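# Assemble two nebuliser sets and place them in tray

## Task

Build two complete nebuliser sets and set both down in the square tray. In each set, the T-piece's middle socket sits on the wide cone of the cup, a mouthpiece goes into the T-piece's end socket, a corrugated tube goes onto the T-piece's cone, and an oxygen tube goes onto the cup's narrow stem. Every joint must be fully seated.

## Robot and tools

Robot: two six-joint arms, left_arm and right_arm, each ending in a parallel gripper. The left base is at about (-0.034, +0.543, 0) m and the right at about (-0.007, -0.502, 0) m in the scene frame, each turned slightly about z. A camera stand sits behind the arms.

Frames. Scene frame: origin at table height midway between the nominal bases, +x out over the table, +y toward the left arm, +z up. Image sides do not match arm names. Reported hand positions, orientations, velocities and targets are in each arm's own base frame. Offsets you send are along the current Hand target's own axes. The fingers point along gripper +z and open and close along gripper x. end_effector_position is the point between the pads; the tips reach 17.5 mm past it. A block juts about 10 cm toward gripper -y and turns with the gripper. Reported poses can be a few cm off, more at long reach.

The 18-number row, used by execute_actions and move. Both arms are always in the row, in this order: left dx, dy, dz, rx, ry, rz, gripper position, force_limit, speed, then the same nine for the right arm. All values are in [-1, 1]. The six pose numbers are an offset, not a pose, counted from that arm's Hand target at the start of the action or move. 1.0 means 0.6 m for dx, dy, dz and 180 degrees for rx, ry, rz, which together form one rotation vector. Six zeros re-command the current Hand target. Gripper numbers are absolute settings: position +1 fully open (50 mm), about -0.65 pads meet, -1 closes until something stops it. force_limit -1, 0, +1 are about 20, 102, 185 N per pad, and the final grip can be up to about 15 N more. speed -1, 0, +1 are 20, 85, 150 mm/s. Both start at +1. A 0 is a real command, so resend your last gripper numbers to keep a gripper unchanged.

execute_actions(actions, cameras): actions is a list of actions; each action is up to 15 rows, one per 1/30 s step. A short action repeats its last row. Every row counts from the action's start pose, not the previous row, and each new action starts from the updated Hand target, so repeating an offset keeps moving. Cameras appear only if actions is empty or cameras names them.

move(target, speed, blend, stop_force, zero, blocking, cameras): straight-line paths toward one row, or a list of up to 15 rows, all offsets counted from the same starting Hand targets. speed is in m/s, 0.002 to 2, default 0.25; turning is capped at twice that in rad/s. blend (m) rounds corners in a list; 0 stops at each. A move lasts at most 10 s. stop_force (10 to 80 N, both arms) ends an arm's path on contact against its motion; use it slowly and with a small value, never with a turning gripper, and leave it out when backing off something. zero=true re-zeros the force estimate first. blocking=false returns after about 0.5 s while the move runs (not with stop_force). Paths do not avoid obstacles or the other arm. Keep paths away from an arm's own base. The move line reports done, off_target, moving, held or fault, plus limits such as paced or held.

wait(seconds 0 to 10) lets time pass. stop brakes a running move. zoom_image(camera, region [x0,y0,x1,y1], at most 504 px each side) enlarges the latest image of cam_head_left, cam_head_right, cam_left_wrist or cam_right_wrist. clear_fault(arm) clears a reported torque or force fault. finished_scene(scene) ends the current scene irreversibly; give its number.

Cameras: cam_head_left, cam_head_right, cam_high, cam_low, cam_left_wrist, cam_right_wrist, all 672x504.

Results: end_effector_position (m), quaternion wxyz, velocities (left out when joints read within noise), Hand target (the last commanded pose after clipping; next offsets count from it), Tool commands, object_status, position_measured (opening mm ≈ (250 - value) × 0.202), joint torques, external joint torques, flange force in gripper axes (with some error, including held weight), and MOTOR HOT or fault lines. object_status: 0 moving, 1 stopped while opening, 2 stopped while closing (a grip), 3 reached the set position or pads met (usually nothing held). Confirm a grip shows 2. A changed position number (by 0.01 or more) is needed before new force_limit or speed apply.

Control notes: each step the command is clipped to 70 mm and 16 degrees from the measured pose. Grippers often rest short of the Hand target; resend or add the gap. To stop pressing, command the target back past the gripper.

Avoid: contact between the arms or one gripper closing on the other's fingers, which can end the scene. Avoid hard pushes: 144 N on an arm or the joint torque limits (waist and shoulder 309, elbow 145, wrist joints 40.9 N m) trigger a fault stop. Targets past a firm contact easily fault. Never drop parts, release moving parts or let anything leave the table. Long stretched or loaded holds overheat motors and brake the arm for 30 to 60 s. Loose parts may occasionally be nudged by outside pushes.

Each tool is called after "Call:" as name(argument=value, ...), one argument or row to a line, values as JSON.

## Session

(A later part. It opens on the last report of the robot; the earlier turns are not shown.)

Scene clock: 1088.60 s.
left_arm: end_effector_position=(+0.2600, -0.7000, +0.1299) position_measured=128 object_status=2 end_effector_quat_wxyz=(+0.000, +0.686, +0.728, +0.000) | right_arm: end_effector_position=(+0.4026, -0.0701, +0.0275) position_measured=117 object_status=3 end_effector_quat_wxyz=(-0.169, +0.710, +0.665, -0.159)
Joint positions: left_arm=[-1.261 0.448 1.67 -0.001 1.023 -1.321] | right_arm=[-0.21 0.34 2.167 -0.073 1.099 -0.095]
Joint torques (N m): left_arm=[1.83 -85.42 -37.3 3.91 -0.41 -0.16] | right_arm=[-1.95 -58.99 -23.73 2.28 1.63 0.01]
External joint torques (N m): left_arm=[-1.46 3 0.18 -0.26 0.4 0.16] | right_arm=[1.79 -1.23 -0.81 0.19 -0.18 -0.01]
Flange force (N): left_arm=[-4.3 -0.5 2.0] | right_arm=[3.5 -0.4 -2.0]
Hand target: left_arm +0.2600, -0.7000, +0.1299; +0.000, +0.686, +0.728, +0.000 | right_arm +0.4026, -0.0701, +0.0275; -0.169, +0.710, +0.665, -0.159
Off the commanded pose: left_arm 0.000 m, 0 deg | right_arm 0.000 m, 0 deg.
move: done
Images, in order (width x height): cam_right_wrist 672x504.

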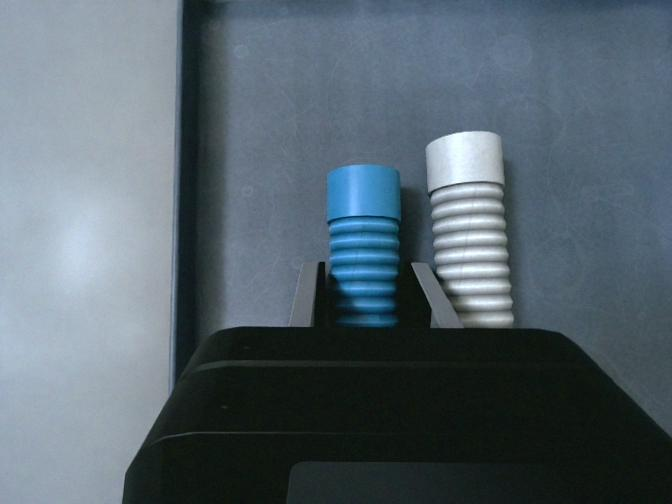

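Call:
move(
  target=[
    [0,0,0,0,0,0,-1,0.4,-0.8,0,0,0,0,0,0,-1,0.5,-0.7],
    [0.1583,0.1448,-0.1098,0,0,0.2,-1,0.4,-0.8,0,-0.0902,-0.1785,0,0,0,-1,0.5,-0.7],
    [0.3167,0.2895,-0.2197,0,0,0.5317,-1,0.4,-0.8,0.4512,-0.2055,-0.4050,-0.05,0.176,0.23,-1,0.5,-0.7],
    [0.3167,0.2895,-0.2197,0,0,0.5317,-1,0.4,-0.8,0.7693,-0.1647,-0.3540,-0.0834,0.2941,0.3841,-1,0.5,-0.7],
  ],
  speed=[0.1,0.15,0.3,0.2],
  blend=[0,0.03,0.05,0],
  cameras=["cam_right_wrist", "cam_low"],
)

Call:
zoom_image(
  camera="cam_low",
  region=[90, 110, 230, 215],
)

Scene clock: 1108.37 s.
left_arm: end_effector_position=(+0.4220, -0.4998, +0.2616) position_measured=128 object_status=2 end_effector_quat_wxyz=(+0.000, +1.000, -0.020, +0.000) | right_arm: end_effector_position=(+0.4410, +0.3901, +0.2613) position_measured=144 object_status=2 end_effector_quat_wxyz=(-0.228, +0.958, +0.037, +0.169)
Joint positions: left_arm=[-0.922 0.217 1.731 -0.001 1.194 0.688] | right_arm=[0.556 -0.091 2.156 0.412 0.58 1.76]
Joint torques (N m): left_arm=[1.73 -65.63 -40.75 4.28 -0.39 -0.13] | right_arm=[-2.19 -29.73 -39.94 3.95 -1.18 0.05]
External joint torques (N m): left_arm=[-1.39 2.83 0.43 -0.2 0.44 0.12] | right_arm=[1.97 -1.67 -1.55 0.27 -0.13 -0.02]
Flange force (N): left_arm=[1.0 3.9 1.4] | right_arm=[-1.4 -4.4 -1.7]
Hand target: left_arm +0.4220, -0.4998, +0.2616; +0.000, +1.000, -0.020, +0.000 | right_arm +0.4410, +0.3901, +0.2613; -0.228, +0.958, +0.037, +0.169
Off the commanded pose: left_arm 0.000 m, 0 deg | right_arm 0.000 m, 0 deg.
move: done
Images, in order (width x height): cam_low 672x504, cam_right_wrist 672x504.

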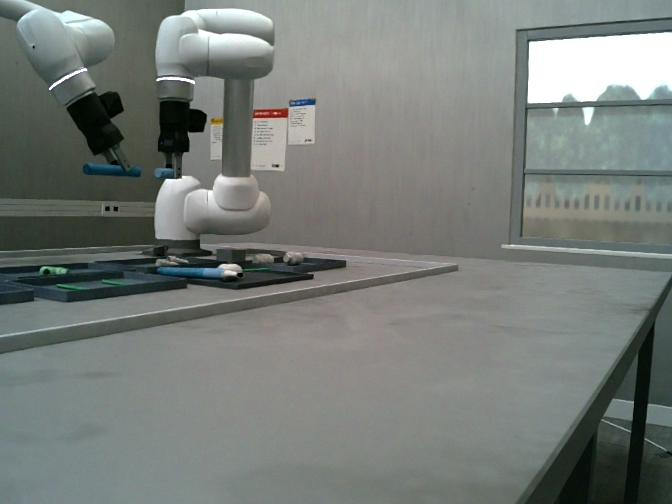

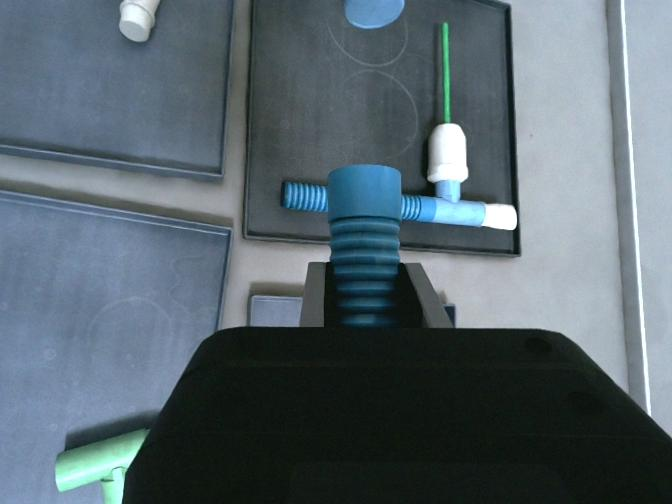

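Scaled by 3.600 from the camera's 672x504 image, which has a finer 960x720 frame.

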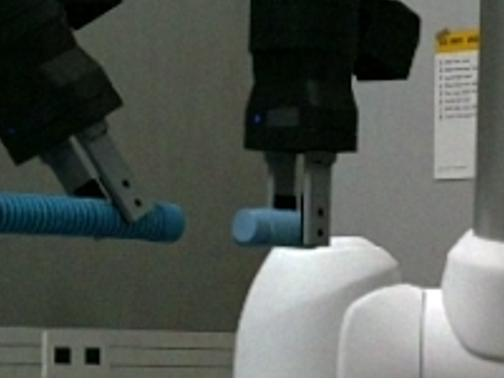

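Call:
move(
  target=[0,0,0,0,0,0.01,-1,0.4,-0.8,0.0052,-0.0570,0.0275,0,0,0,-1,0.5,-0.7],
  speed=0.1,
  cameras=["cam_right_wrist", "cam_low"],
)

Call:
zoom_image(
  camera="cam_low",
  region=[90, 120, 210, 210],
)

Call:
zoom_image(
  camera="cam_right_wrist",
  region=[296, 0, 446, 230],
)

Scene clock: 1134.73 s.
left_arm: end_effector_position=(+0.4220, -0.4998, +0.2616) position_measured=128 object_status=2 end_effector_quat_wxyz=(+0.000, +0.999, -0.035, +0.000) | right_arm: end_effector_position=(+0.4439, +0.4280, +0.2631) position_measured=144 object_status=2 end_effector_quat_wxyz=(-0.228, +0.958, +0.037, +0.169)
Joint positions: left_arm=[-0.922 0.217 1.731 -0.001 1.194 0.72] | right_arm=[0.623 -0.049 2.114 0.359 0.558 1.861]
Joint torques (N m): left_arm=[1.66 -65.18 -40.75 4.32 -0.37 -0.16] | right_arm=[-2.14 -34.2 -39.94 3.94 -1.28 0.06]
External joint torques (N m): left_arm=[-1.73 2.51 0.5 -0.26 0.42 0.16] | right_arm=[1.92 -1.81 -1.4 0.26 -0.13 -0.03]
Flange force (N): left_arm=[0.3 3.7 1.4] | right_arm=[-1.7 -3.8 -2.0]
Hand target: left_arm +0.4220, -0.4998, +0.2616; +0.000, +0.999, -0.035, +0.000 | right_arm +0.4439, +0.4280, +0.2631; -0.228, +0.958, +0.037, +0.169
Off the commanded pose: left_arm 0.000 m, 0 deg | right_arm 0.000 m, 0 deg.
move: done
Images, in order (width x height): cam_low 672x504, cam_right_wrist 672x504.

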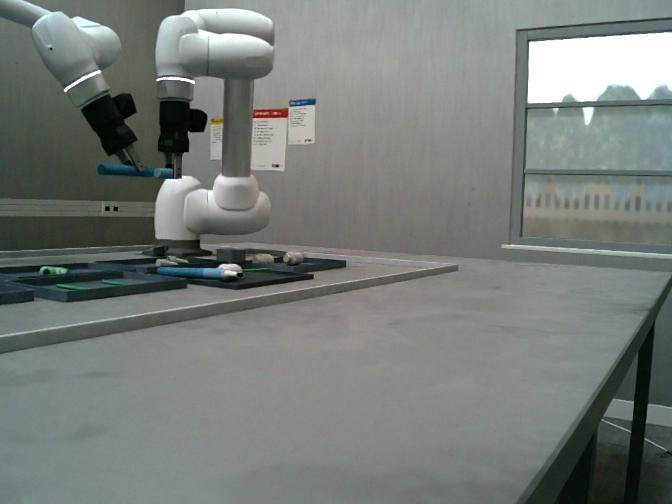

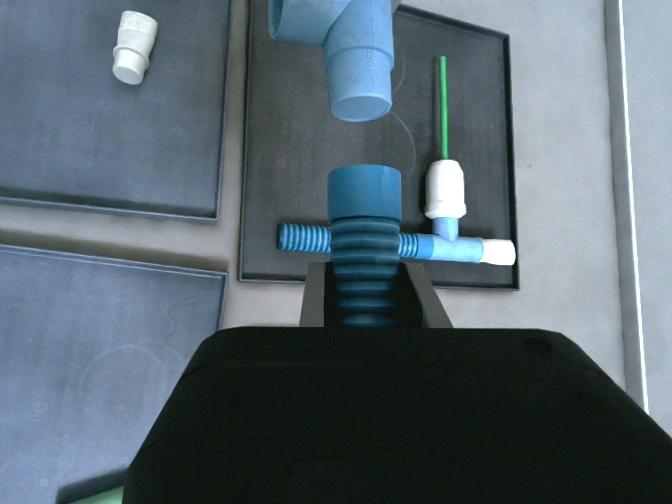

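Scaled by 4.200 from the camera's 672x504 image, which has a finer 960x720 frame.

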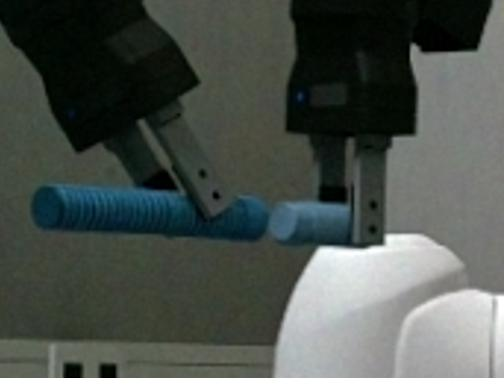

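Scaled by 2.191 from the camera's 672x504 image, which has a finer 960x720 frame.

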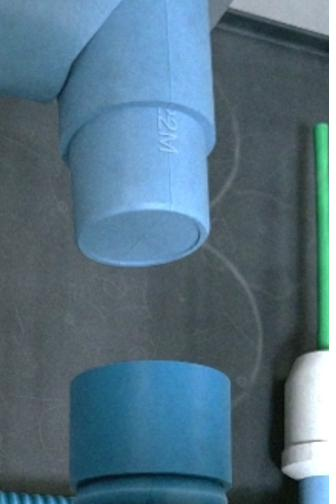

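Call:
move(
  target=[0,0,0,0,0,-0.0122,-1,0.4,-0.8,0.0028,-0.0144,0.0084,0,0,0,-1,0.5,-0.7],
  speed=0.08,
  cameras=["cam_right_wrist", "cam_low"],
)

Call:
zoom_image(
  camera="cam_low",
  region=[90, 120, 210, 210],
)

Call:
zoom_image(
  camera="cam_right_wrist",
  region=[296, 0, 446, 230],
)

Scene clock: 1148.20 s.
left_arm: end_effector_position=(+0.4220, -0.4998, +0.2616) position_measured=128 object_status=2 end_effector_quat_wxyz=(+0.000, +1.000, -0.016, +0.000) | right_arm: end_effector_position=(+0.4457, +0.4380, +0.2631) position_measured=144 object_status=2 end_effector_quat_wxyz=(-0.228, +0.958, +0.037, +0.169)
Joint positions: left_arm=[-0.922 0.217 1.731 -0.001 1.194 0.682] | right_arm=[0.638 -0.036 2.102 0.346 0.553 1.884]
Joint torques (N m): left_arm=[1.61 -65.57 -40.74 4.32 -0.4 -0.14] | right_arm=[-1.83 -35.67 -39.8 3.93 -1.3 0.06]
External joint torques (N m): left_arm=[-1.74 2.62 0.34 -0.25 0.44 0.14] | right_arm=[1.69 -1.87 -1.67 0.28 -0.15 -0.03]
Flange force (N): left_arm=[0.4 4.1 1.2] | right_arm=[-1.0 -3.5 -2.2]
Hand target: left_arm +0.4220, -0.4998, +0.2616; +0.000, +1.000, -0.016, +0.000 | right_arm +0.4457, +0.4380, +0.2631; -0.228, +0.958, +0.037, +0.169
Off the commanded pose: left_arm 0.000 m, 0 deg | right_arm 0.000 m, 0 deg.
move: done
Images, in order (width x height): cam_low 672x504, cam_right_wrist 672x504.

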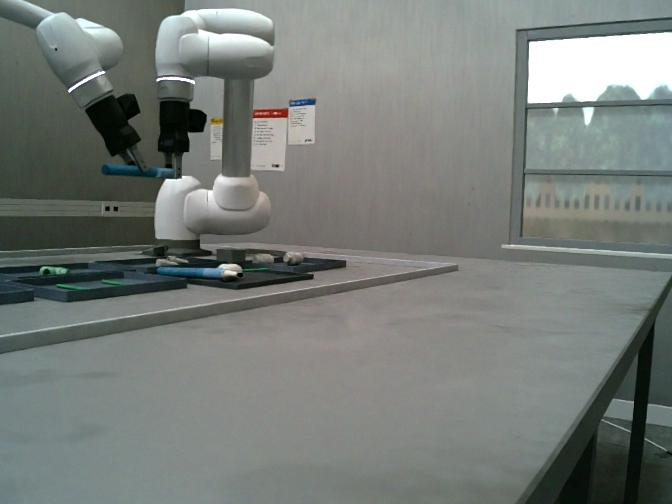

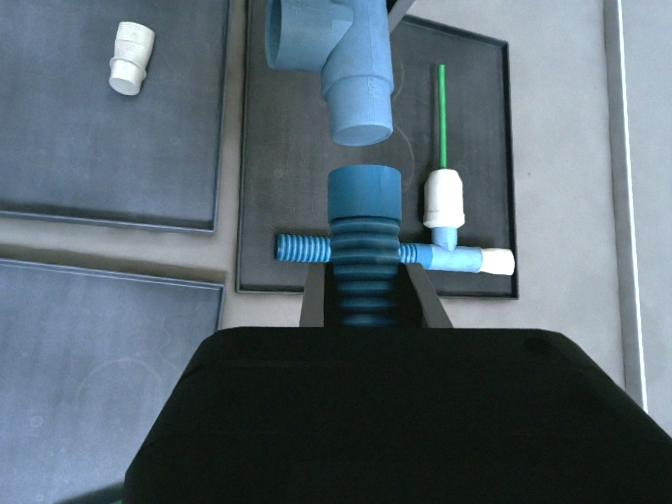

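Scaled by 4.200 from the camera's 672x504 image, which has a finer 960x720 frame.

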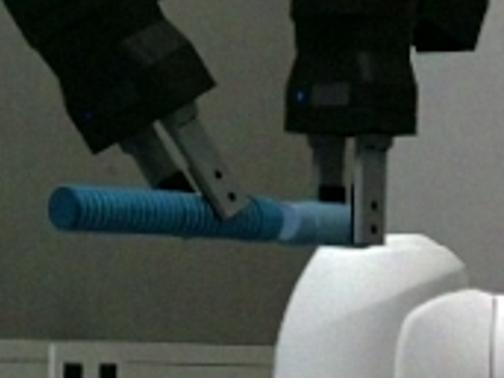

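Scaled by 2.191 from the camera's 672x504 image, which has a finer 960x720 frame.

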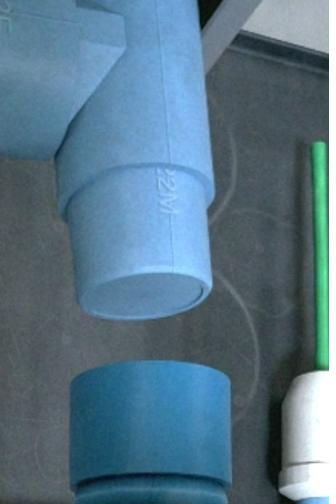

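Call:
move(
  target=[0,0,0,0,0,0.0239,-1,0.4,-0.8,-0.0085,-0.0013,-0.0028,0,0,0,-1,0.5,-0.7],
  speed=0.08,
  cameras=["cam_right_wrist"],
)

Call:
zoom_image(
  camera="cam_right_wrist",
  region=[296, 0, 446, 230],
)

Scene clock: 1161.13 s.
left_arm: end_effector_position=(+0.4220, -0.4998, +0.2616) position_measured=128 object_status=2 end_effector_quat_wxyz=(+0.000, +0.999, -0.054, +0.000) | right_arm: end_effector_position=(+0.4403, +0.4380, +0.2631) position_measured=144 object_status=2 end_effector_quat_wxyz=(-0.228, +0.958, +0.037, +0.169)
Joint positions: left_arm=[-0.922 0.217 1.731 -0.001 1.194 0.757] | right_arm=[0.645 -0.043 2.108 0.34 0.551 1.895]
Joint torques (N m): left_arm=[1.8 -65.35 -40.73 4.34 -0.38 -0.15] | right_arm=[-2.24 -34.9 -39.81 3.92 -1.32 0.06]
External joint torques (N m): left_arm=[-1.71 2.29 0.26 -0.26 0.42 0.15] | right_arm=[2.13 -1.91 -1.64 0.28 -0.14 -0.03]
Flange force (N): left_arm=[0.5 3.8 0.9] | right_arm=[-1.7 -4.2 -2.1]
Hand target: left_arm +0.4220, -0.4998, +0.2616; +0.000, +0.999, -0.054, +0.000 | right_arm +0.4403, +0.4380, +0.2631; -0.228, +0.958, +0.037, +0.169
Off the commanded pose: left_arm 0.000 m, 0 deg | right_arm 0.000 m, 0 deg.
move: done
Images, in order (width x height): cam_right_wrist 672x504.

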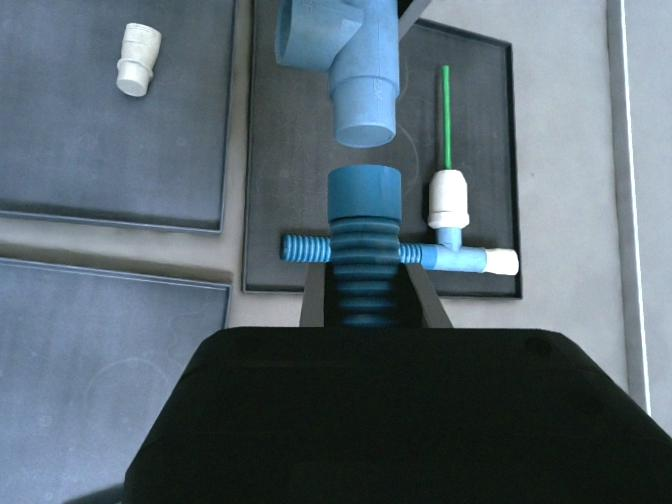

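Scaled by 2.191 from the camera's 672x504 image, which has a finer 960x720 frame.

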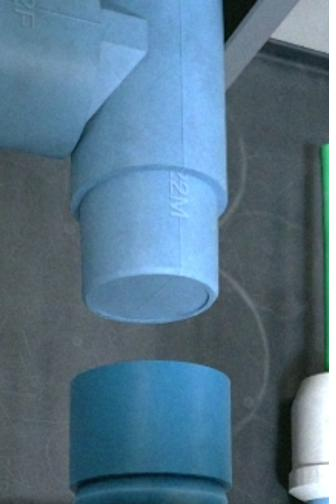

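Call:
move(
  target=[0,0,0,0,0,0,-1,0.4,-0.8,0.0007,-0.0625,0.0315,0,0,0,-1,0.5,-0.7],
  speed=0.018,
  stop_force=14,
  cameras=["cam_right_wrist"],
)

Call:
zoom_image(
  camera="cam_right_wrist",
  region=[296, 60, 446, 230],
)

Scene clock: 1170.10 s.
left_arm: end_effector_position=(+0.4220, -0.4998, +0.2616) position_measured=128 object_status=2 end_effector_quat_wxyz=(+0.000, +0.999, -0.054, +0.000) | right_arm: end_effector_position=(+0.4407, +0.4668, +0.2631) position_measured=144 object_status=2 end_effector_quat_wxyz=(-0.228, +0.958, +0.037, +0.169)
Joint positions: left_arm=[-0.922 0.217 1.731 -0.001 1.194 0.757] | right_arm=[0.692 -0.011 2.077 0.298 0.537 1.97]
Joint torques (N m): left_arm=[-8.33 -66.36 -47.37 0.29 -3.42 -0.02] | right_arm=[2.5 -35.49 -45.59 5.65 -4.25 0.37]
External joint torques (N m): left_arm=[8.48 3.64 7.09 3.78 3.46 0.02] | right_arm=[-2.55 -4.88 4.24 -1.47 2.73 -0.34]
Flange force (N): left_arm=[4.6 -13.5 4.3] | right_arm=[-5.0 9.1 -13.4]
Hand target: left_arm +0.4220, -0.4998, +0.2616; +0.000, +0.999, -0.054, +0.000 | right_arm +0.4407, +0.4668, +0.2632; -0.228, +0.958, +0.037, +0.169 (not the last commanded pose)
Off the commanded pose: left_arm 0.000 m, 0 deg | right_arm 0.013 m, 0 deg.
move: contact (right_arm)
Images, in order (width x height): cam_right_wrist 672x504.

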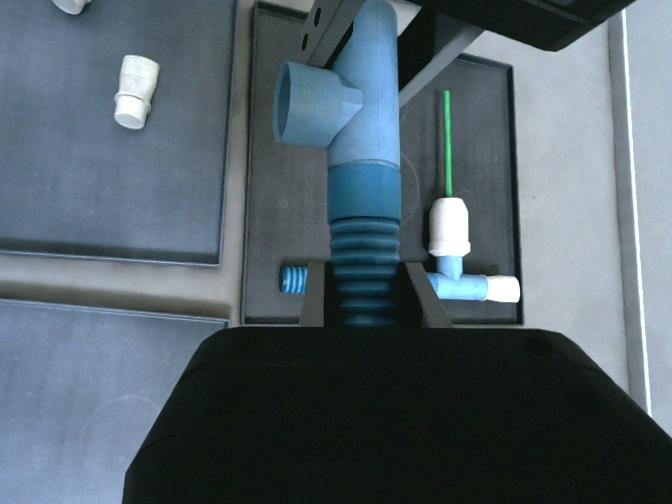

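Scaled by 2.965 from the camera's 672x504 image, which has a finer 960x720 frame.

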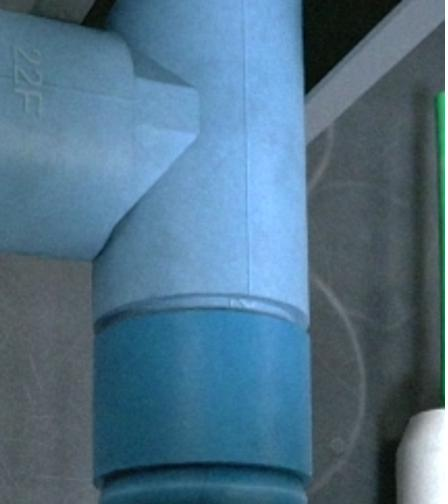

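Call:
move(
  target=[0,0,0,0,0,0,-1,0.4,-0.8,0.0002,-0.0223,0.0112,0,0,0,-1,0.5,-0.7],
  speed=0.012,
  stop_force=70,
  zero=false,
  cameras=["cam_right_wrist"],
)

Call:
zoom_image(
  camera="cam_right_wrist",
  region=[306, 100, 426, 240],
)

Scene clock: 1174.60 s.
left_arm: end_effector_position=(+0.4220, -0.4998, +0.2615) position_measured=128 object_status=2 end_effector_quat_wxyz=(+0.000, +0.999, -0.054, +0.000) | right_arm: end_effector_position=(+0.4408, +0.4711, +0.2630) position_measured=144 object_status=2 end_effector_quat_wxyz=(-0.228, +0.958, +0.037, +0.169)
Joint positions: left_arm=[-0.922 0.217 1.731 -0.001 1.194 0.757] | right_arm=[0.699 -0.006 2.072 0.291 0.536 1.982]
Joint torques (N m): left_arm=[-35.38 -60.96 -74.48 -10.13 -19.35 -0.46] | right_arm=[33.4 -31.67 -65.92 14.2 -10.79 0.54]
External joint torques (N m): left_arm=[35.3 -1.83 34.21 14.19 19.4 0.46] | right_arm=[-33.55 -8.9 24.68 -10.02 9.26 -0.51]
Flange force (N): left_arm=[-4.0 -79.4 4.5] | right_arm=[-0.3 68.8 -42.5]
Hand target: left_arm +0.4220, -0.4998, +0.2616; +0.000, +0.999, -0.054, +0.000 | right_arm +0.4407, +0.4711, +0.2630; -0.228, +0.958, +0.037, +0.169 (not the last commanded pose)
Off the commanded pose: left_arm 0.000 m, 0 deg | right_arm 0.011 m, 0 deg.
move: contact (right_arm)
Images, in order (width x height): cam_right_wrist 672x504.

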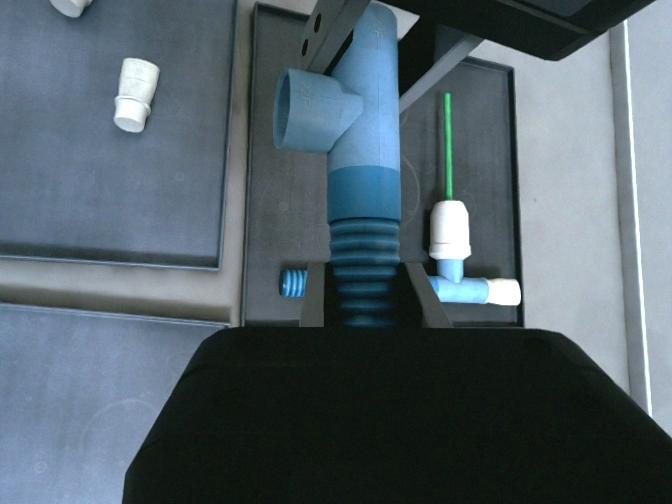

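Scaled by 3.600 from the camera's 672x504 image, which has a finer 960x720 frame.

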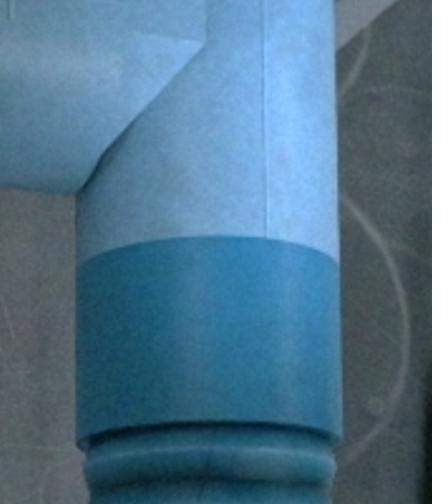

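Call:
move(
  target=[0,0,0,0,0,0,-1,0.4,-0.8,0.0001,-0.0149,0.0075,0,0,0,-1,0.5,-0.7],
  speed=0.01,
  stop_force=12,
)

Scene clock: 1176.93 s.
left_arm: end_effector_position=(+0.4220, -0.4998, +0.2616) position_measured=128 object_status=2 end_effector_quat_wxyz=(+0.000, +0.999, -0.054, +0.000) | right_arm: end_effector_position=(+0.4407, +0.4719, +0.2631) position_measured=144 object_status=2 end_effector_quat_wxyz=(-0.228, +0.958, +0.037, +0.169)
Joint positions: left_arm=[-0.922 0.217 1.731 -0.001 1.194 0.757] | right_arm=[0.7 -0.005 2.071 0.29 0.535 1.984]
Joint torques (N m): left_arm=[-44.05 -58.94 -85.12 -13.6 -25.58 -0.72] | right_arm=[45.98 -30.85 -72.68 17.46 -12.75 0.49]
External joint torques (N m): left_arm=[44.13 -3.66 44.94 17.66 25.63 0.72] | right_arm=[-45.88 -10.12 31.4 -13.28 11.23 -0.46]
Flange force (N): left_arm=[-9.0 -103.4 4.9] | right_arm=[3.3 90.6 -52.5]
Hand target: left_arm +0.4220, -0.4998, +0.2616; +0.000, +0.999, -0.054, +0.000 | right_arm +0.4407, +0.4719, +0.2631; -0.228, +0.958, +0.037, +0.169 (not the last commanded pose)
Off the commanded pose: left_arm 0.000 m, 0 deg | right_arm 0.009 m, 0 deg.
move: contact (right_arm)

Call:
move(
  target=[
    [0,0,0,0,0,0,-1,0.4,-0.8,0,0.0048,-0.0024,0,0,0,-1,0.5,-0.7],
    [0,0,0,0,0,0,0.8,0.4,-0.4,0,0.0048,-0.0024,0,0,0,-1,0.5,-0.7],
    [0,0,-0.2167,0,0,0,0.8,0.4,-0.4,0,0.0048,-0.0024,0,0,0,-1,0.5,-0.7],
    [-0.0887,-0.0907,-0.1640,0,0,-0.507,0.8,0.4,-0.4,0,0.0048,-0.0024,0,0,0,-1,0.5,-0.7],
    [-0.1735,-0.1317,0.1025,0.0048,0.1706,0.9675,0.8,0.4,-0.4,0,0.0048,-0.0024,0,0,0,-1,0.5,-0.7],
  ],
  speed=[0.03,0.05,0.15,0.4,0.5],
  blend=[0,0,0.02,0.03,0],
  cameras=["cam_left_wrist"],
)

Scene clock: 1200.40 s.
left_arm: end_effector_position=(+0.3270, -0.4101, +0.2001) position_measured=32 object_status=3 end_effector_quat_wxyz=(-0.005, +0.025, +0.984, -0.174) | right_arm: end_effector_position=(+0.4407, +0.4687, +0.2631) position_measured=144 object_status=2 end_effector_quat_wxyz=(-0.228, +0.958, +0.037, +0.169)
Joint positions: left_arm=[-0.828 -0.03 2.166 -0.352 0.788 -2.125] | right_arm=[0.695 -0.009 2.075 0.295 0.537 1.976]
Joint torques (N m): left_arm=[1.95 -35.48 -37.01 3.05 -1 -0.14] | right_arm=[-1.86 -38.73 -39.7 3.93 -1.39 0.04]
External joint torques (N m): left_arm=[-2.07 2.22 0.34 -0.29 0.4 0.14] | right_arm=[1.93 -1.93 -1.64 0.25 -0.13 -0.01]
Flange force (N): left_arm=[0.3 -3.7 3.7] | right_arm=[-1.4 -3.8 -2.3]
Hand target: left_arm +0.3270, -0.4101, +0.2001; -0.005, +0.025, +0.984, -0.174 | right_arm +0.4407, +0.4687, +0.2631; -0.228, +0.958, +0.037, +0.169
Off the commanded pose: left_arm 0.000 m, 0 deg | right_arm 0.000 m, 0 deg.
move: done
Images, in order (width x height): cam_left_wrist 672x504.

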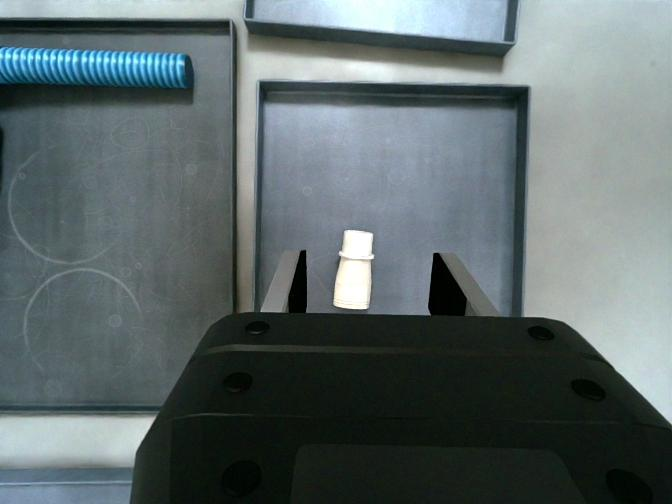

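Call:
move(
  target=[
    [0.0067,0.1082,0.2680,0,0.0101,0.0277,0.8,0.4,-0.4,0,0,0,0,0,0,-1,0.5,-0.7],
    [0.0067,0.1082,0.2680,0,0.0101,0.0277,-1,0.4,-0.7,0,0,0,0,0,0,-1,0.5,-0.7],
    [0.0067,0.0512,0.1113,0,0.0101,0.0277,-1,0.4,-0.7,0,0,0,0,0,0,-1,0.5,-0.7],
    [-0.1653,-0.0692,-0.0890,-0.0261,0.0033,0.0095,-1,0.4,-0.7,0,0,0,0,0,0,-1,0.5,-0.7],
  ],
  speed=[0.15,0.1,0.15,0.2],
  blend=[0,0,0.03,0],
  cameras=["cam_left_wrist", "cam_low"],
)

Call:
zoom_image(
  camera="cam_left_wrist",
  region=[296, 40, 446, 270],
)

Call:
zoom_image(
  camera="cam_low",
  region=[90, 120, 230, 210],
)

Scene clock: 1218.67 s.
left_arm: end_effector_position=(+0.4249, -0.4359, +0.2644) position_measured=128 object_status=2 end_effector_quat_wxyz=(-0.006, +0.041, +0.990, -0.133) | right_arm: end_effector_position=(+0.4407, +0.4687, +0.2631) position_measured=144 object_status=2 end_effector_quat_wxyz=(-0.228, +0.958, +0.037, +0.169)
Joint positions: left_arm=[-0.756 0.08 1.907 -0.249 1.001 -2.125] | right_arm=[0.695 -0.009 2.075 0.295 0.537 1.976]
Joint torques (N m): left_arm=[1.72 -50.39 -39.75 3.47 -0.91 -0.16] | right_arm=[-2.19 -38.65 -39.84 3.94 -1.4 0.07]
External joint torques (N m): left_arm=[-1.31 2.2 -0.1 -0.23 0.44 0.16] | right_arm=[2.31 -2.19 -1.48 0.24 -0.12 -0.05]
Flange force (N): left_arm=[-1.9 -3.2 1.7] | right_arm=[-2.3 -4.0 -2.6]
Hand target: left_arm +0.4250, -0.4359, +0.2644; -0.006, +0.041, +0.990, -0.133 | right_arm +0.4407, +0.4687, +0.2631; -0.228, +0.958, +0.037, +0.169
Off the commanded pose: left_arm 0.000 m, 0 deg | right_arm 0.000 m, 0 deg.
move: done
Images, in order (width x height): cam_low 672x504, cam_left_wrist 672x504.

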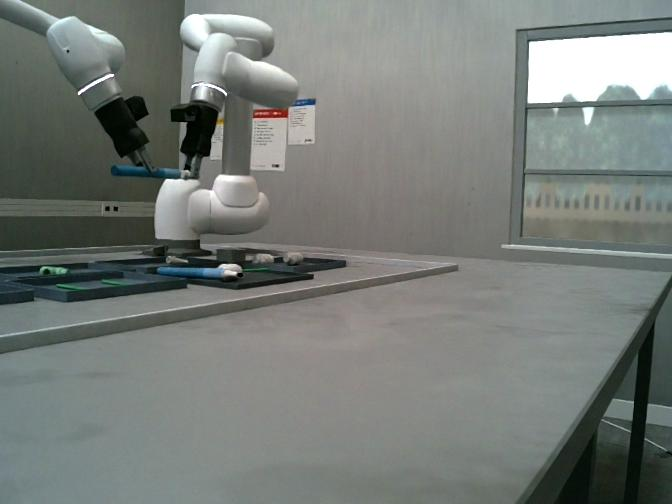

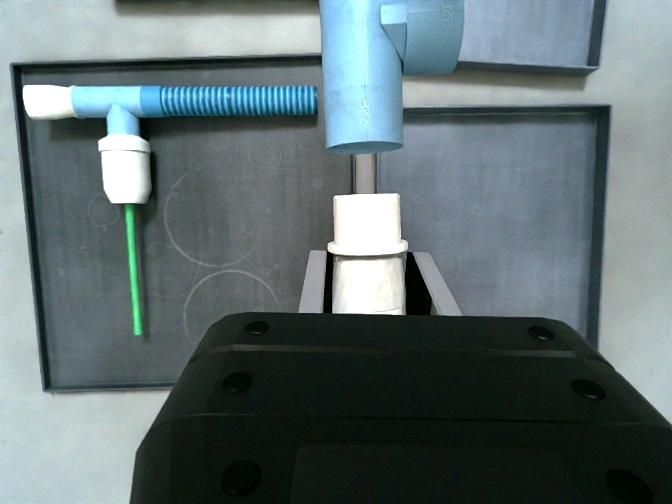

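Scaled by 2.191 from the camera's 672x504 image, which has a finer 960x720 frame.

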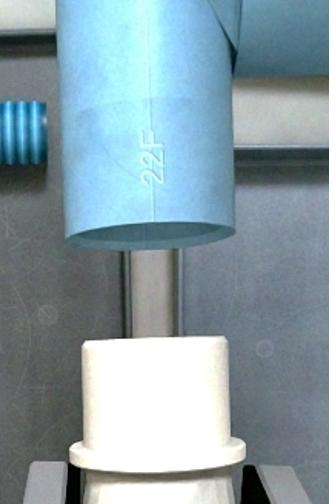

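Scaled by 3.600 from the camera's 672x504 image, which has a finer 960x720 frame.

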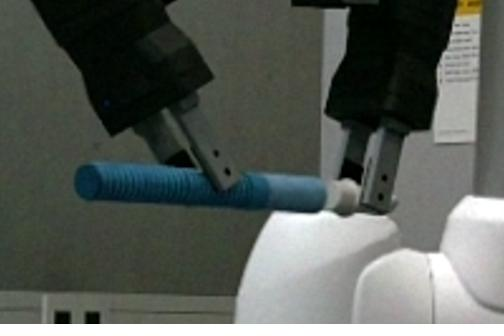

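Call:
move(
  target=[-0.0035,-0.0804,0.0220,0,0,0,-1,0.4,-0.7,0,0,0,0,0,0,-1,0.5,-0.7],
  speed=0.018,
  stop_force=14,
  cameras=["cam_left_wrist"],
)

Call:
zoom_image(
  camera="cam_left_wrist",
  region=[296, 100, 446, 270],
)

Scene clock: 1234.07 s.
left_arm: end_effector_position=(+0.4239, -0.4623, +0.2644) position_measured=128 object_status=2 end_effector_quat_wxyz=(-0.006, +0.041, +0.990, -0.133) | right_arm: end_effector_position=(+0.4407, +0.4687, +0.2631) position_measured=144 object_status=2 end_effector_quat_wxyz=(-0.228, +0.958, +0.037, +0.169)
Joint positions: left_arm=[-0.79 0.105 1.879 -0.243 0.996 -2.162] | right_arm=[0.695 -0.009 2.075 0.295 0.537 1.976]
Joint torques (N m): left_arm=[-3.7 -53.35 -44 1.27 -2.48 -0.08] | right_arm=[1.83 -38.02 -43.57 5.21 -2.92 0.15]
External joint torques (N m): left_arm=[3.68 2.65 4.06 1.98 1.98 0.08] | right_arm=[-1.97 -2.26 2.37 -1.04 1.4 -0.13]
Flange force (N): left_arm=[-2.3 7.1 0.7] | right_arm=[-2.2 5.1 -6.9]
Hand target: left_arm +0.4239, -0.4623, +0.2644; -0.006, +0.041, +0.990, -0.133 (not the last commanded pose) | right_arm +0.4407, +0.4687, +0.2631; -0.228, +0.958, +0.037, +0.169
Off the commanded pose: left_arm 0.024 m, 0 deg | right_arm 0.000 m, 0 deg.
move: contact (left_arm)
Images, in order (width x height): cam_left_wrist 672x504.

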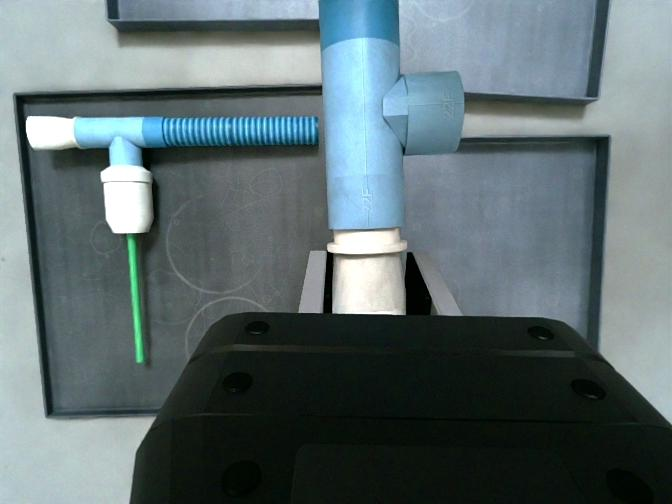

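Scaled by 2.965 from the camera's 672x504 image, which has a finer 960x720 frame.

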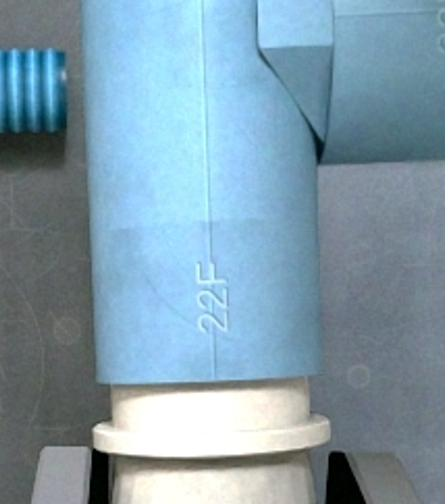

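Call:
move(
  target=[-0.0014,-0.0322,0.0088,0,0,0,-1,0.4,-0.7,0,0,0,0,0,0,-1,0.5,-0.7],
  speed=0.012,
  stop_force=70,
  zero=false,
  cameras=["cam_left_wrist"],
)

Call:
zoom_image(
  camera="cam_left_wrist",
  region=[296, 150, 446, 270],
)

Scene clock: 1239.33 s.
left_arm: end_effector_position=(+0.4236, -0.4699, +0.2642) position_measured=128 object_status=2 end_effector_quat_wxyz=(-0.006, +0.041, +0.990, -0.133) | right_arm: end_effector_position=(+0.4407, +0.4687, +0.2631) position_measured=144 object_status=2 end_effector_quat_wxyz=(-0.228, +0.958, +0.037, +0.169)
Joint positions: left_arm=[-0.8 0.113 1.87 -0.24 0.995 -2.173] | right_arm=[0.695 -0.009 2.075 0.295 0.537 1.976]
Joint torques (N m): left_arm=[-35.87 -49.02 -69.23 -12.14 -14.93 0.06] | right_arm=[32.97 -33.25 -67.51 14.14 -11.19 0.31]
External joint torques (N m): left_arm=[35.83 -2.53 29.23 15.4 14.42 -0.06] | right_arm=[-33.06 -7.03 26.22 -9.96 9.67 -0.28]
Flange force (N): left_arm=[0.3 76.4 -18.4] | right_arm=[-1.7 68.6 -40.2]
Hand target: left_arm +0.4236, -0.4699, +0.2642; -0.006, +0.041, +0.990, -0.133 (not the last commanded pose) | right_arm +0.4407, +0.4687, +0.2631; -0.228, +0.958, +0.037, +0.169
Off the commanded pose: left_arm 0.012 m, 0 deg | right_arm 0.000 m, 0 deg.
move: contact (left_arm)
Images, in order (width x height): cam_left_wrist 672x504.

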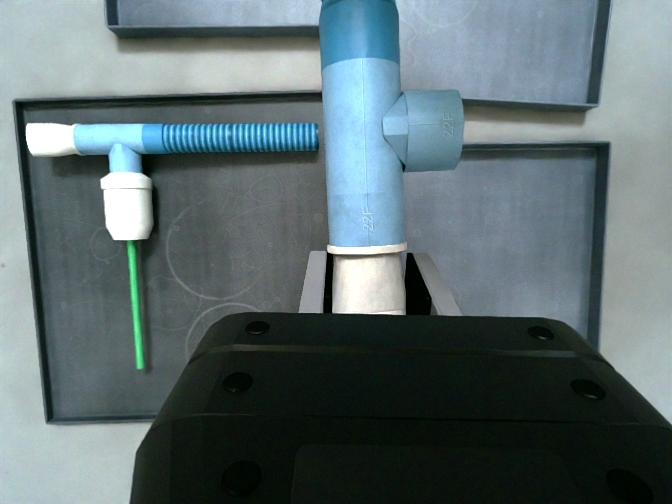

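Scaled by 3.360 from the camera's 672x504 image, which has a finer 960x720 frame.

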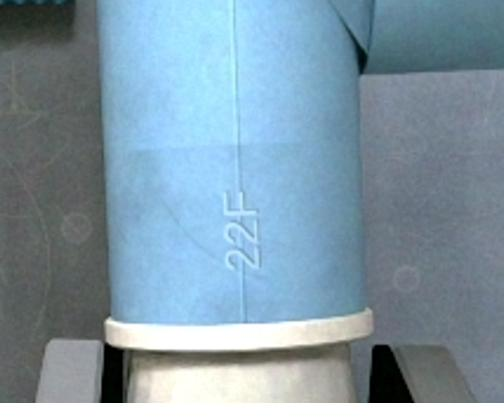

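Call:
move(
  target=[
    [0,0.0039,-0.0011,0,0,0,-1,0.4,-0.7,0,0,0,0,0,0,-1,0.5,-0.7],
    [0,0.0039,-0.0011,0,0,0,-1,0.4,-0.7,0,0,0,0,0,0,0.5,0.5,-0.5],
    [0,0.0039,-0.0011,0,0,0,-1,0.4,-0.7,0,0,-0.25,0,0,0,0.5,0.5,-0.5],
    [-0.1060,-0.1470,-0.0437,-0.0121,0.1228,0.4962,-1,0.4,-0.7,0.0268,0.1300,-0.3663,0.148,0.1087,-0.1716,0.5,0.5,-0.5],
    [-0.1060,-0.1470,-0.0437,-0.0121,0.1228,0.4962,-1,0.4,-0.7,0.0347,0.1832,-0.1500,0.2960,0.2174,-0.3432,0.5,0.5,-0.5],
  ],
  speed=[0.03,0.05,0.15,0.3,0.25],
  blend=[0,0,0.02,0.03,0],
  cameras=["cam_right_wrist"],
)

Scene clock: 1260.90 s.
left_arm: end_effector_position=(+0.4805, -0.5530, +0.3127) position_measured=128 object_status=2 end_effector_quat_wxyz=(-0.082, +0.743, +0.660, -0.073) | right_arm: end_effector_position=(+0.4490, +0.3299, +0.2991) position_measured=78 object_status=3 end_effector_quat_wxyz=(+0.491, -0.509, -0.492, -0.508)
Joint positions: left_arm=[-0.845 0.391 1.414 -0.145 1.503 -0.705] | right_arm=[0.012 0.199 2.341 1.608 1.542 -0.969]
Joint torques (N m): left_arm=[1.7 -84.33 -42.1 3.91 0.19 -0.12] | right_arm=[-2.29 -47.62 -27.6 1.5 2.76 0.2]
External joint torques (N m): left_arm=[-1.5 2.67 0.58 -0.21 0.36 0.12] | right_arm=[2.1 -2.06 -1.21 0.17 -0.21 -0.13]
Flange force (N): left_arm=[-3.3 1.5 0.9] | right_arm=[4.2 -0.8 5.3]
Hand target: left_arm +0.4805, -0.5530, +0.3127; -0.082, +0.743, +0.660, -0.073 | right_arm +0.4490, +0.3299, +0.2990; +0.491, -0.509, -0.492, -0.508
Off the commanded pose: left_arm 0.000 m, 0 deg | right_arm 0.000 m, 0 deg.
move: done
Images, in order (width x height): cam_right_wrist 672x504.

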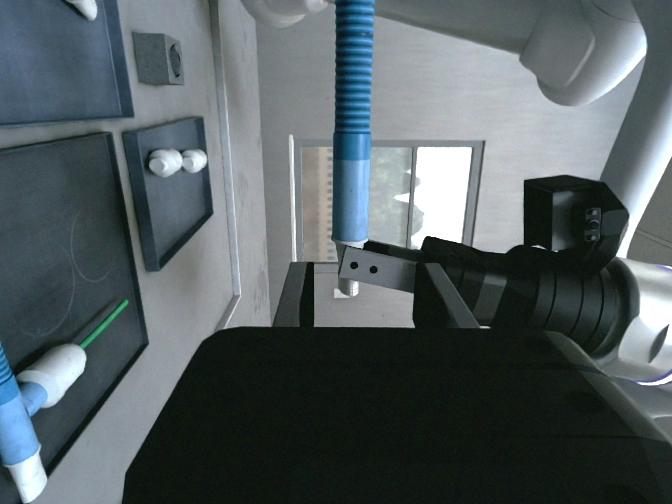

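Call:
zoom_image(
  camera="cam_right_wrist",
  region=[300, 40, 410, 300],
)

Scaled by 1.938 from the camera's 672x504 image, which has a finer 960x720 frame.

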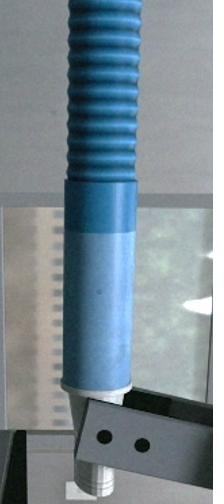

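Call:
move(
  target=[
    [0,0,0,-0.0056,0,0,-1,0.4,-0.7,-0.0005,-0.0173,0,0,0,0,0.5,0.5,-0.5],
    [0,0,0,-0.0056,0,0,-1,0.4,-0.7,-0.0005,-0.0173,0.2740,0,0,0,0.5,0.5,-0.5],
    [0,0,0,-0.0056,0,0,-1,0.4,-0.7,-0.0005,-0.0173,0.2740,0,0,0,-1,0.5,-0.7],
  ],
  speed=[0.08,0.12,0.1],
  cameras=["cam_right_wrist", "cam_left_wrist"],
)

Scene clock: 1286.83 s.
left_arm: end_effector_position=(+0.4805, -0.5530, +0.3127) position_measured=128 object_status=2 end_effector_quat_wxyz=(-0.075, +0.744, +0.661, -0.067) | right_arm: end_effector_position=(+0.4445, +0.4946, +0.2984) position_measured=134 object_status=2 end_effector_quat_wxyz=(+0.491, -0.509, -0.492, -0.508)
Joint positions: left_arm=[-0.85 0.384 1.421 -0.135 1.488 -0.71] | right_arm=[0.368 0.249 2.27 1.903 1.338 -0.987]
Joint torques (N m): left_arm=[1.29 -86.59 -43.76 3.67 0.43 -0.14] | right_arm=[-2.65 -52.9 -27.9 0.42 1.69 0.29]
External joint torques (N m): left_arm=[-1.28 5.84 2.16 0.06 0.07 0.14] | right_arm=[2.43 -3.77 -2.54 0.44 0.89 -0.21]
Flange force (N): left_arm=[-3.9 3.4 4.4] | right_arm=[6.5 -2.3 4.3]
Hand target: left_arm +0.4805, -0.5530, +0.3127; -0.075, +0.744, +0.661, -0.067 | right_arm +0.4444, +0.4946, +0.2984; +0.491, -0.509, -0.492, -0.508
Off the commanded pose: left_arm 0.000 m, 0 deg | right_arm 0.000 m, 0 deg.
move: done
Images, in order (width x height): cam_left_wrist 672x504, cam_right_wrist 672x504.

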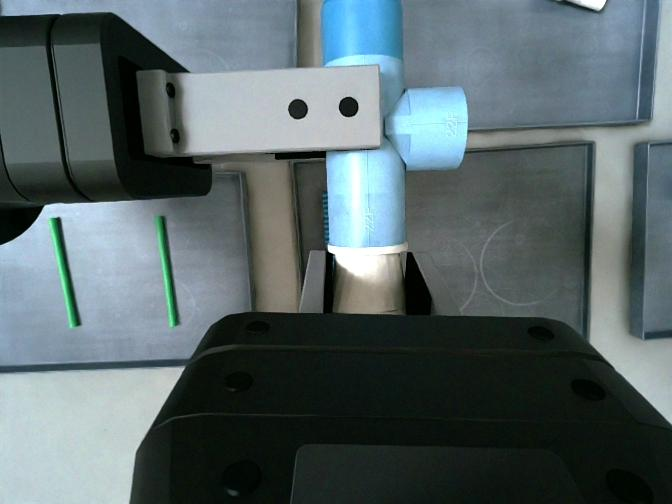

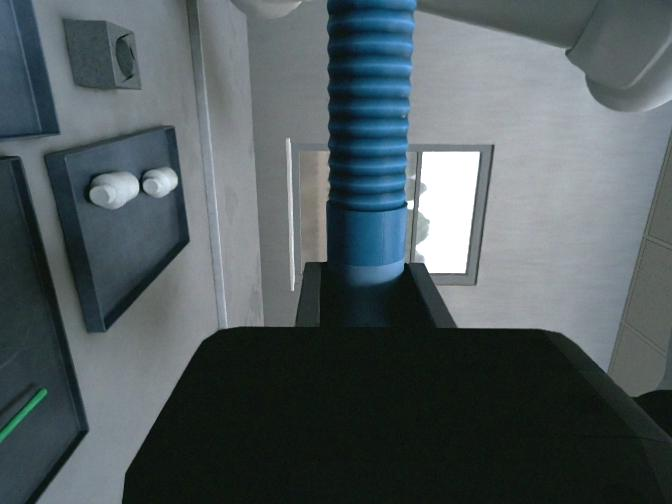

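Call:
move(
  target=[
    [0,0,0,0,0,0,0.8,0.4,-0.4,0,0,0,0,0,0,-1,0.5,-0.7],
    [0,0,-0.2333,0,0,0,0.8,0.4,-0.4,0,0,0,0,0,0,-1,0.5,-0.7],
    [0.2590,-0.0238,-0.2117,0.0073,-0.0594,-0.2518,0.8,0.4,-0.4,0,0,0,0,0,0,-1,0.5,-0.7],
    [0.6205,0.0080,0.3687,0.0147,-0.1189,-0.5036,0.8,0.4,-0.4,0,0,0,0,0,0,-1,0.5,-0.7],
  ],
  speed=[0.1,0.15,0.35,0.35],
  blend=[0,0.03,0.06,0],
  cameras=["cam_left_wrist"],
)

Scene clock: 1309.53 s.
left_arm: end_effector_position=(+0.4850, -0.1786, +0.0951) position_measured=32 object_status=3 end_effector_quat_wxyz=(-0.004, +0.032, +0.991, -0.130) | right_arm: end_effector_position=(+0.4444, +0.4946, +0.2984) position_measured=134 object_status=2 end_effector_quat_wxyz=(+0.491, -0.509, -0.492, -0.508)
Joint positions: left_arm=[-0.278 0.159 2.182 -0.368 0.779 -1.524] | right_arm=[0.368 0.249 2.271 1.903 1.338 -0.987]
Joint torques (N m): left_arm=[1.13 -48.79 -30.56 2.64 -0.39 -0.14] | right_arm=[-2.23 -55.23 -29.42 0.74 2.87 0.09]
External joint torques (N m): left_arm=[-1.15 1.81 0.18 -0.33 0.42 0.14] | right_arm=[2.08 -1.58 -1.02 0.11 -0.29 -0.02]
Flange force (N): left_arm=[-1.9 -1.5 2.7] | right_arm=[3.4 -2.0 4.4]
Hand target: left_arm +0.4850, -0.1786, +0.0951; -0.004, +0.032, +0.991, -0.130 | right_arm +0.4444, +0.4946, +0.2984; +0.491, -0.509, -0.492, -0.508
Off the commanded pose: left_arm 0.000 m, 0 deg | right_arm 0.000 m, 0 deg.
move: done
Images, in order (width x height): cam_left_wrist 672x504.

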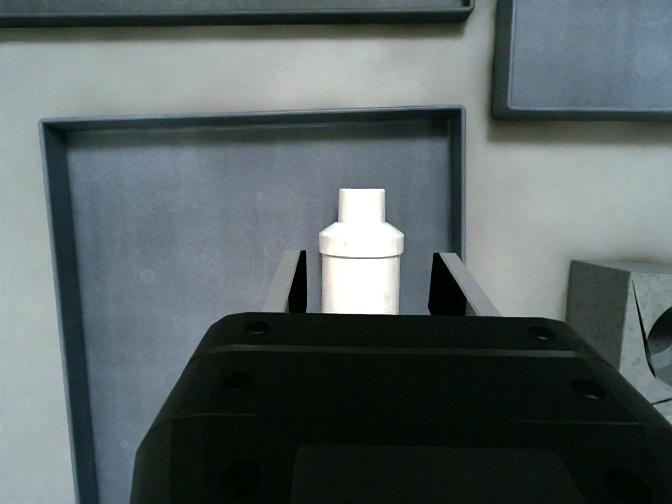

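Call:
move(
  target=[
    [0.0013,0.0320,0.1038,0,0,0,0.8,0.4,-0.4,0,0,0,0,0,0,-1,0.5,-0.7],
    [0.0013,0.0320,0.1038,0,0,0,-1,0.6,-0.8,0,0,0,0,0,0,-1,0.5,-0.7],
    [0.0013,-0.0197,-0.0894,0,0,0,-1,0.6,-0.8,0,0,0,0,0,0,-1,0.5,-0.7],
    [0.0710,-0.4595,-0.3340,-0.0144,0.0014,0.0054,-1,0.6,-0.8,0,0,0,0,0,0,-1,0.5,-0.7],
    [0.0677,-0.5590,-0.2158,-0.0144,0.0014,0.0054,-1,0.6,-0.8,0,0,0,0,0,0,-1,0.5,-0.7],
  ],
  speed=[0.12,0.1,0.2,0.35,0.12],
  blend=[0,0,0.05,0.02,0],
  cameras=["cam_left_wrist", "cam_head_left"],
)

Call:
zoom_image(
  camera="cam_left_wrist",
  region=[286, 40, 466, 260],
)

Call:
zoom_image(
  camera="cam_head_left",
  region=[385, 255, 485, 330],
)

Scene clock: 1324.33 s.
left_arm: end_effector_position=(+0.4261, -0.4659, +0.3070) position_measured=70 object_status=2 end_effector_quat_wxyz=(-0.005, +0.040, +0.993, -0.108) | right_arm: end_effector_position=(+0.4444, +0.4946, +0.2984) position_measured=134 object_status=2 end_effector_quat_wxyz=(+0.491, -0.509, -0.492, -0.508)
Joint positions: left_arm=[-0.811 0.097 1.799 -0.18 1.106 -2.231] | right_arm=[0.368 0.249 2.271 1.903 1.338 -0.987]
Joint torques (N m): left_arm=[1.44 -53.66 -42.06 3.79 -0.85 -0.17] | right_arm=[-2.19 -55.23 -29.3 0.74 2.8 0.08]
External joint torques (N m): left_arm=[-1.36 1.8 0.51 -0.25 0.39 0.17] | right_arm=[2.17 -1.08 -0.95 0.08 -0.23 0]
Flange force (N): left_arm=[-0.3 -2.3 1.6] | right_arm=[2.5 -1.6 4.7]
Hand target: left_arm +0.4260, -0.4659, +0.3069; -0.005, +0.040, +0.993, -0.108 | right_arm +0.4444, +0.4946, +0.2984; +0.491, -0.509, -0.492, -0.508
Off the commanded pose: left_arm 0.000 m, 0 deg | right_arm 0.000 m, 0 deg.
move: done
Images, in order (width x height): cam_head_left 672x504, cam_left_wrist 672x504.

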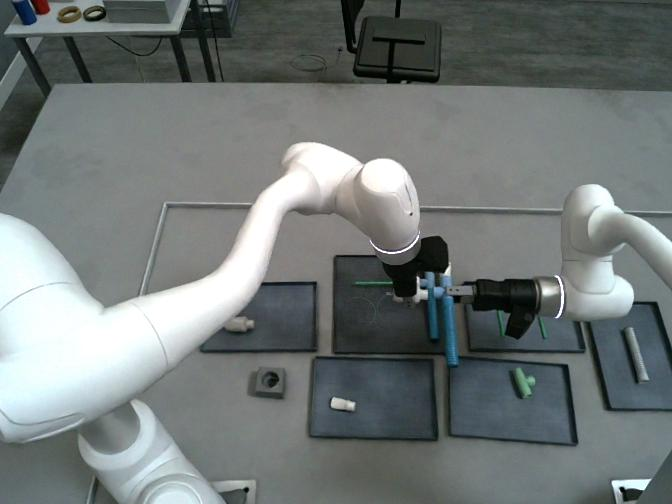

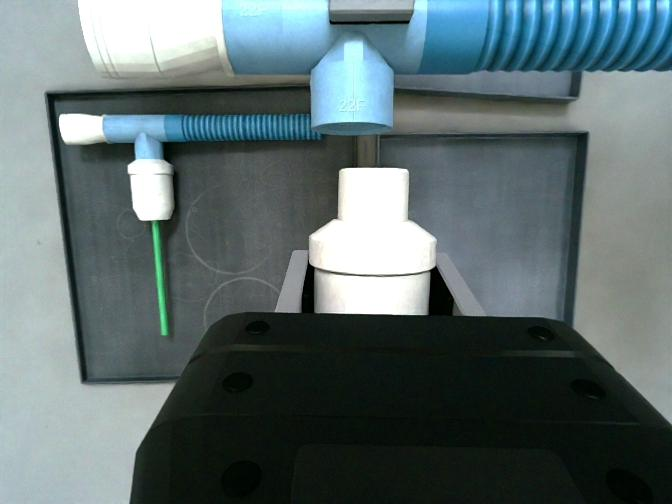

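Scaled by 2.291 from the camera's 672x504 image, which has a finer 960x720 frame.

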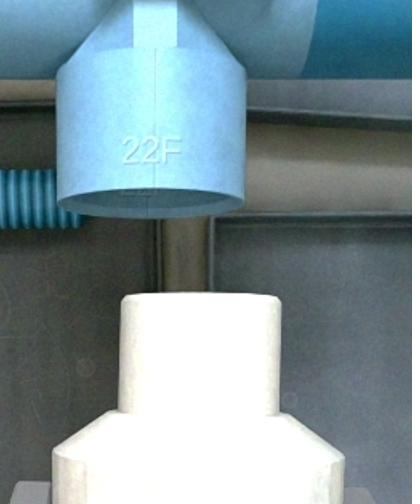

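Scaled by 5.040 from the camera's 672x504 image, which has a finer 960x720 frame.

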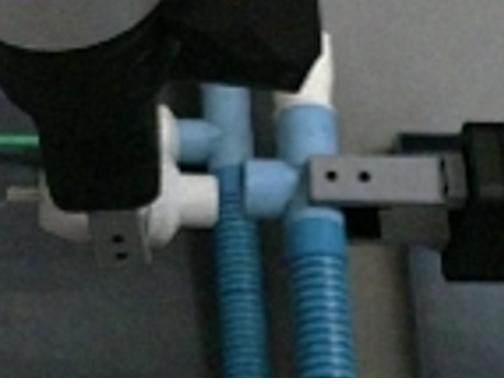

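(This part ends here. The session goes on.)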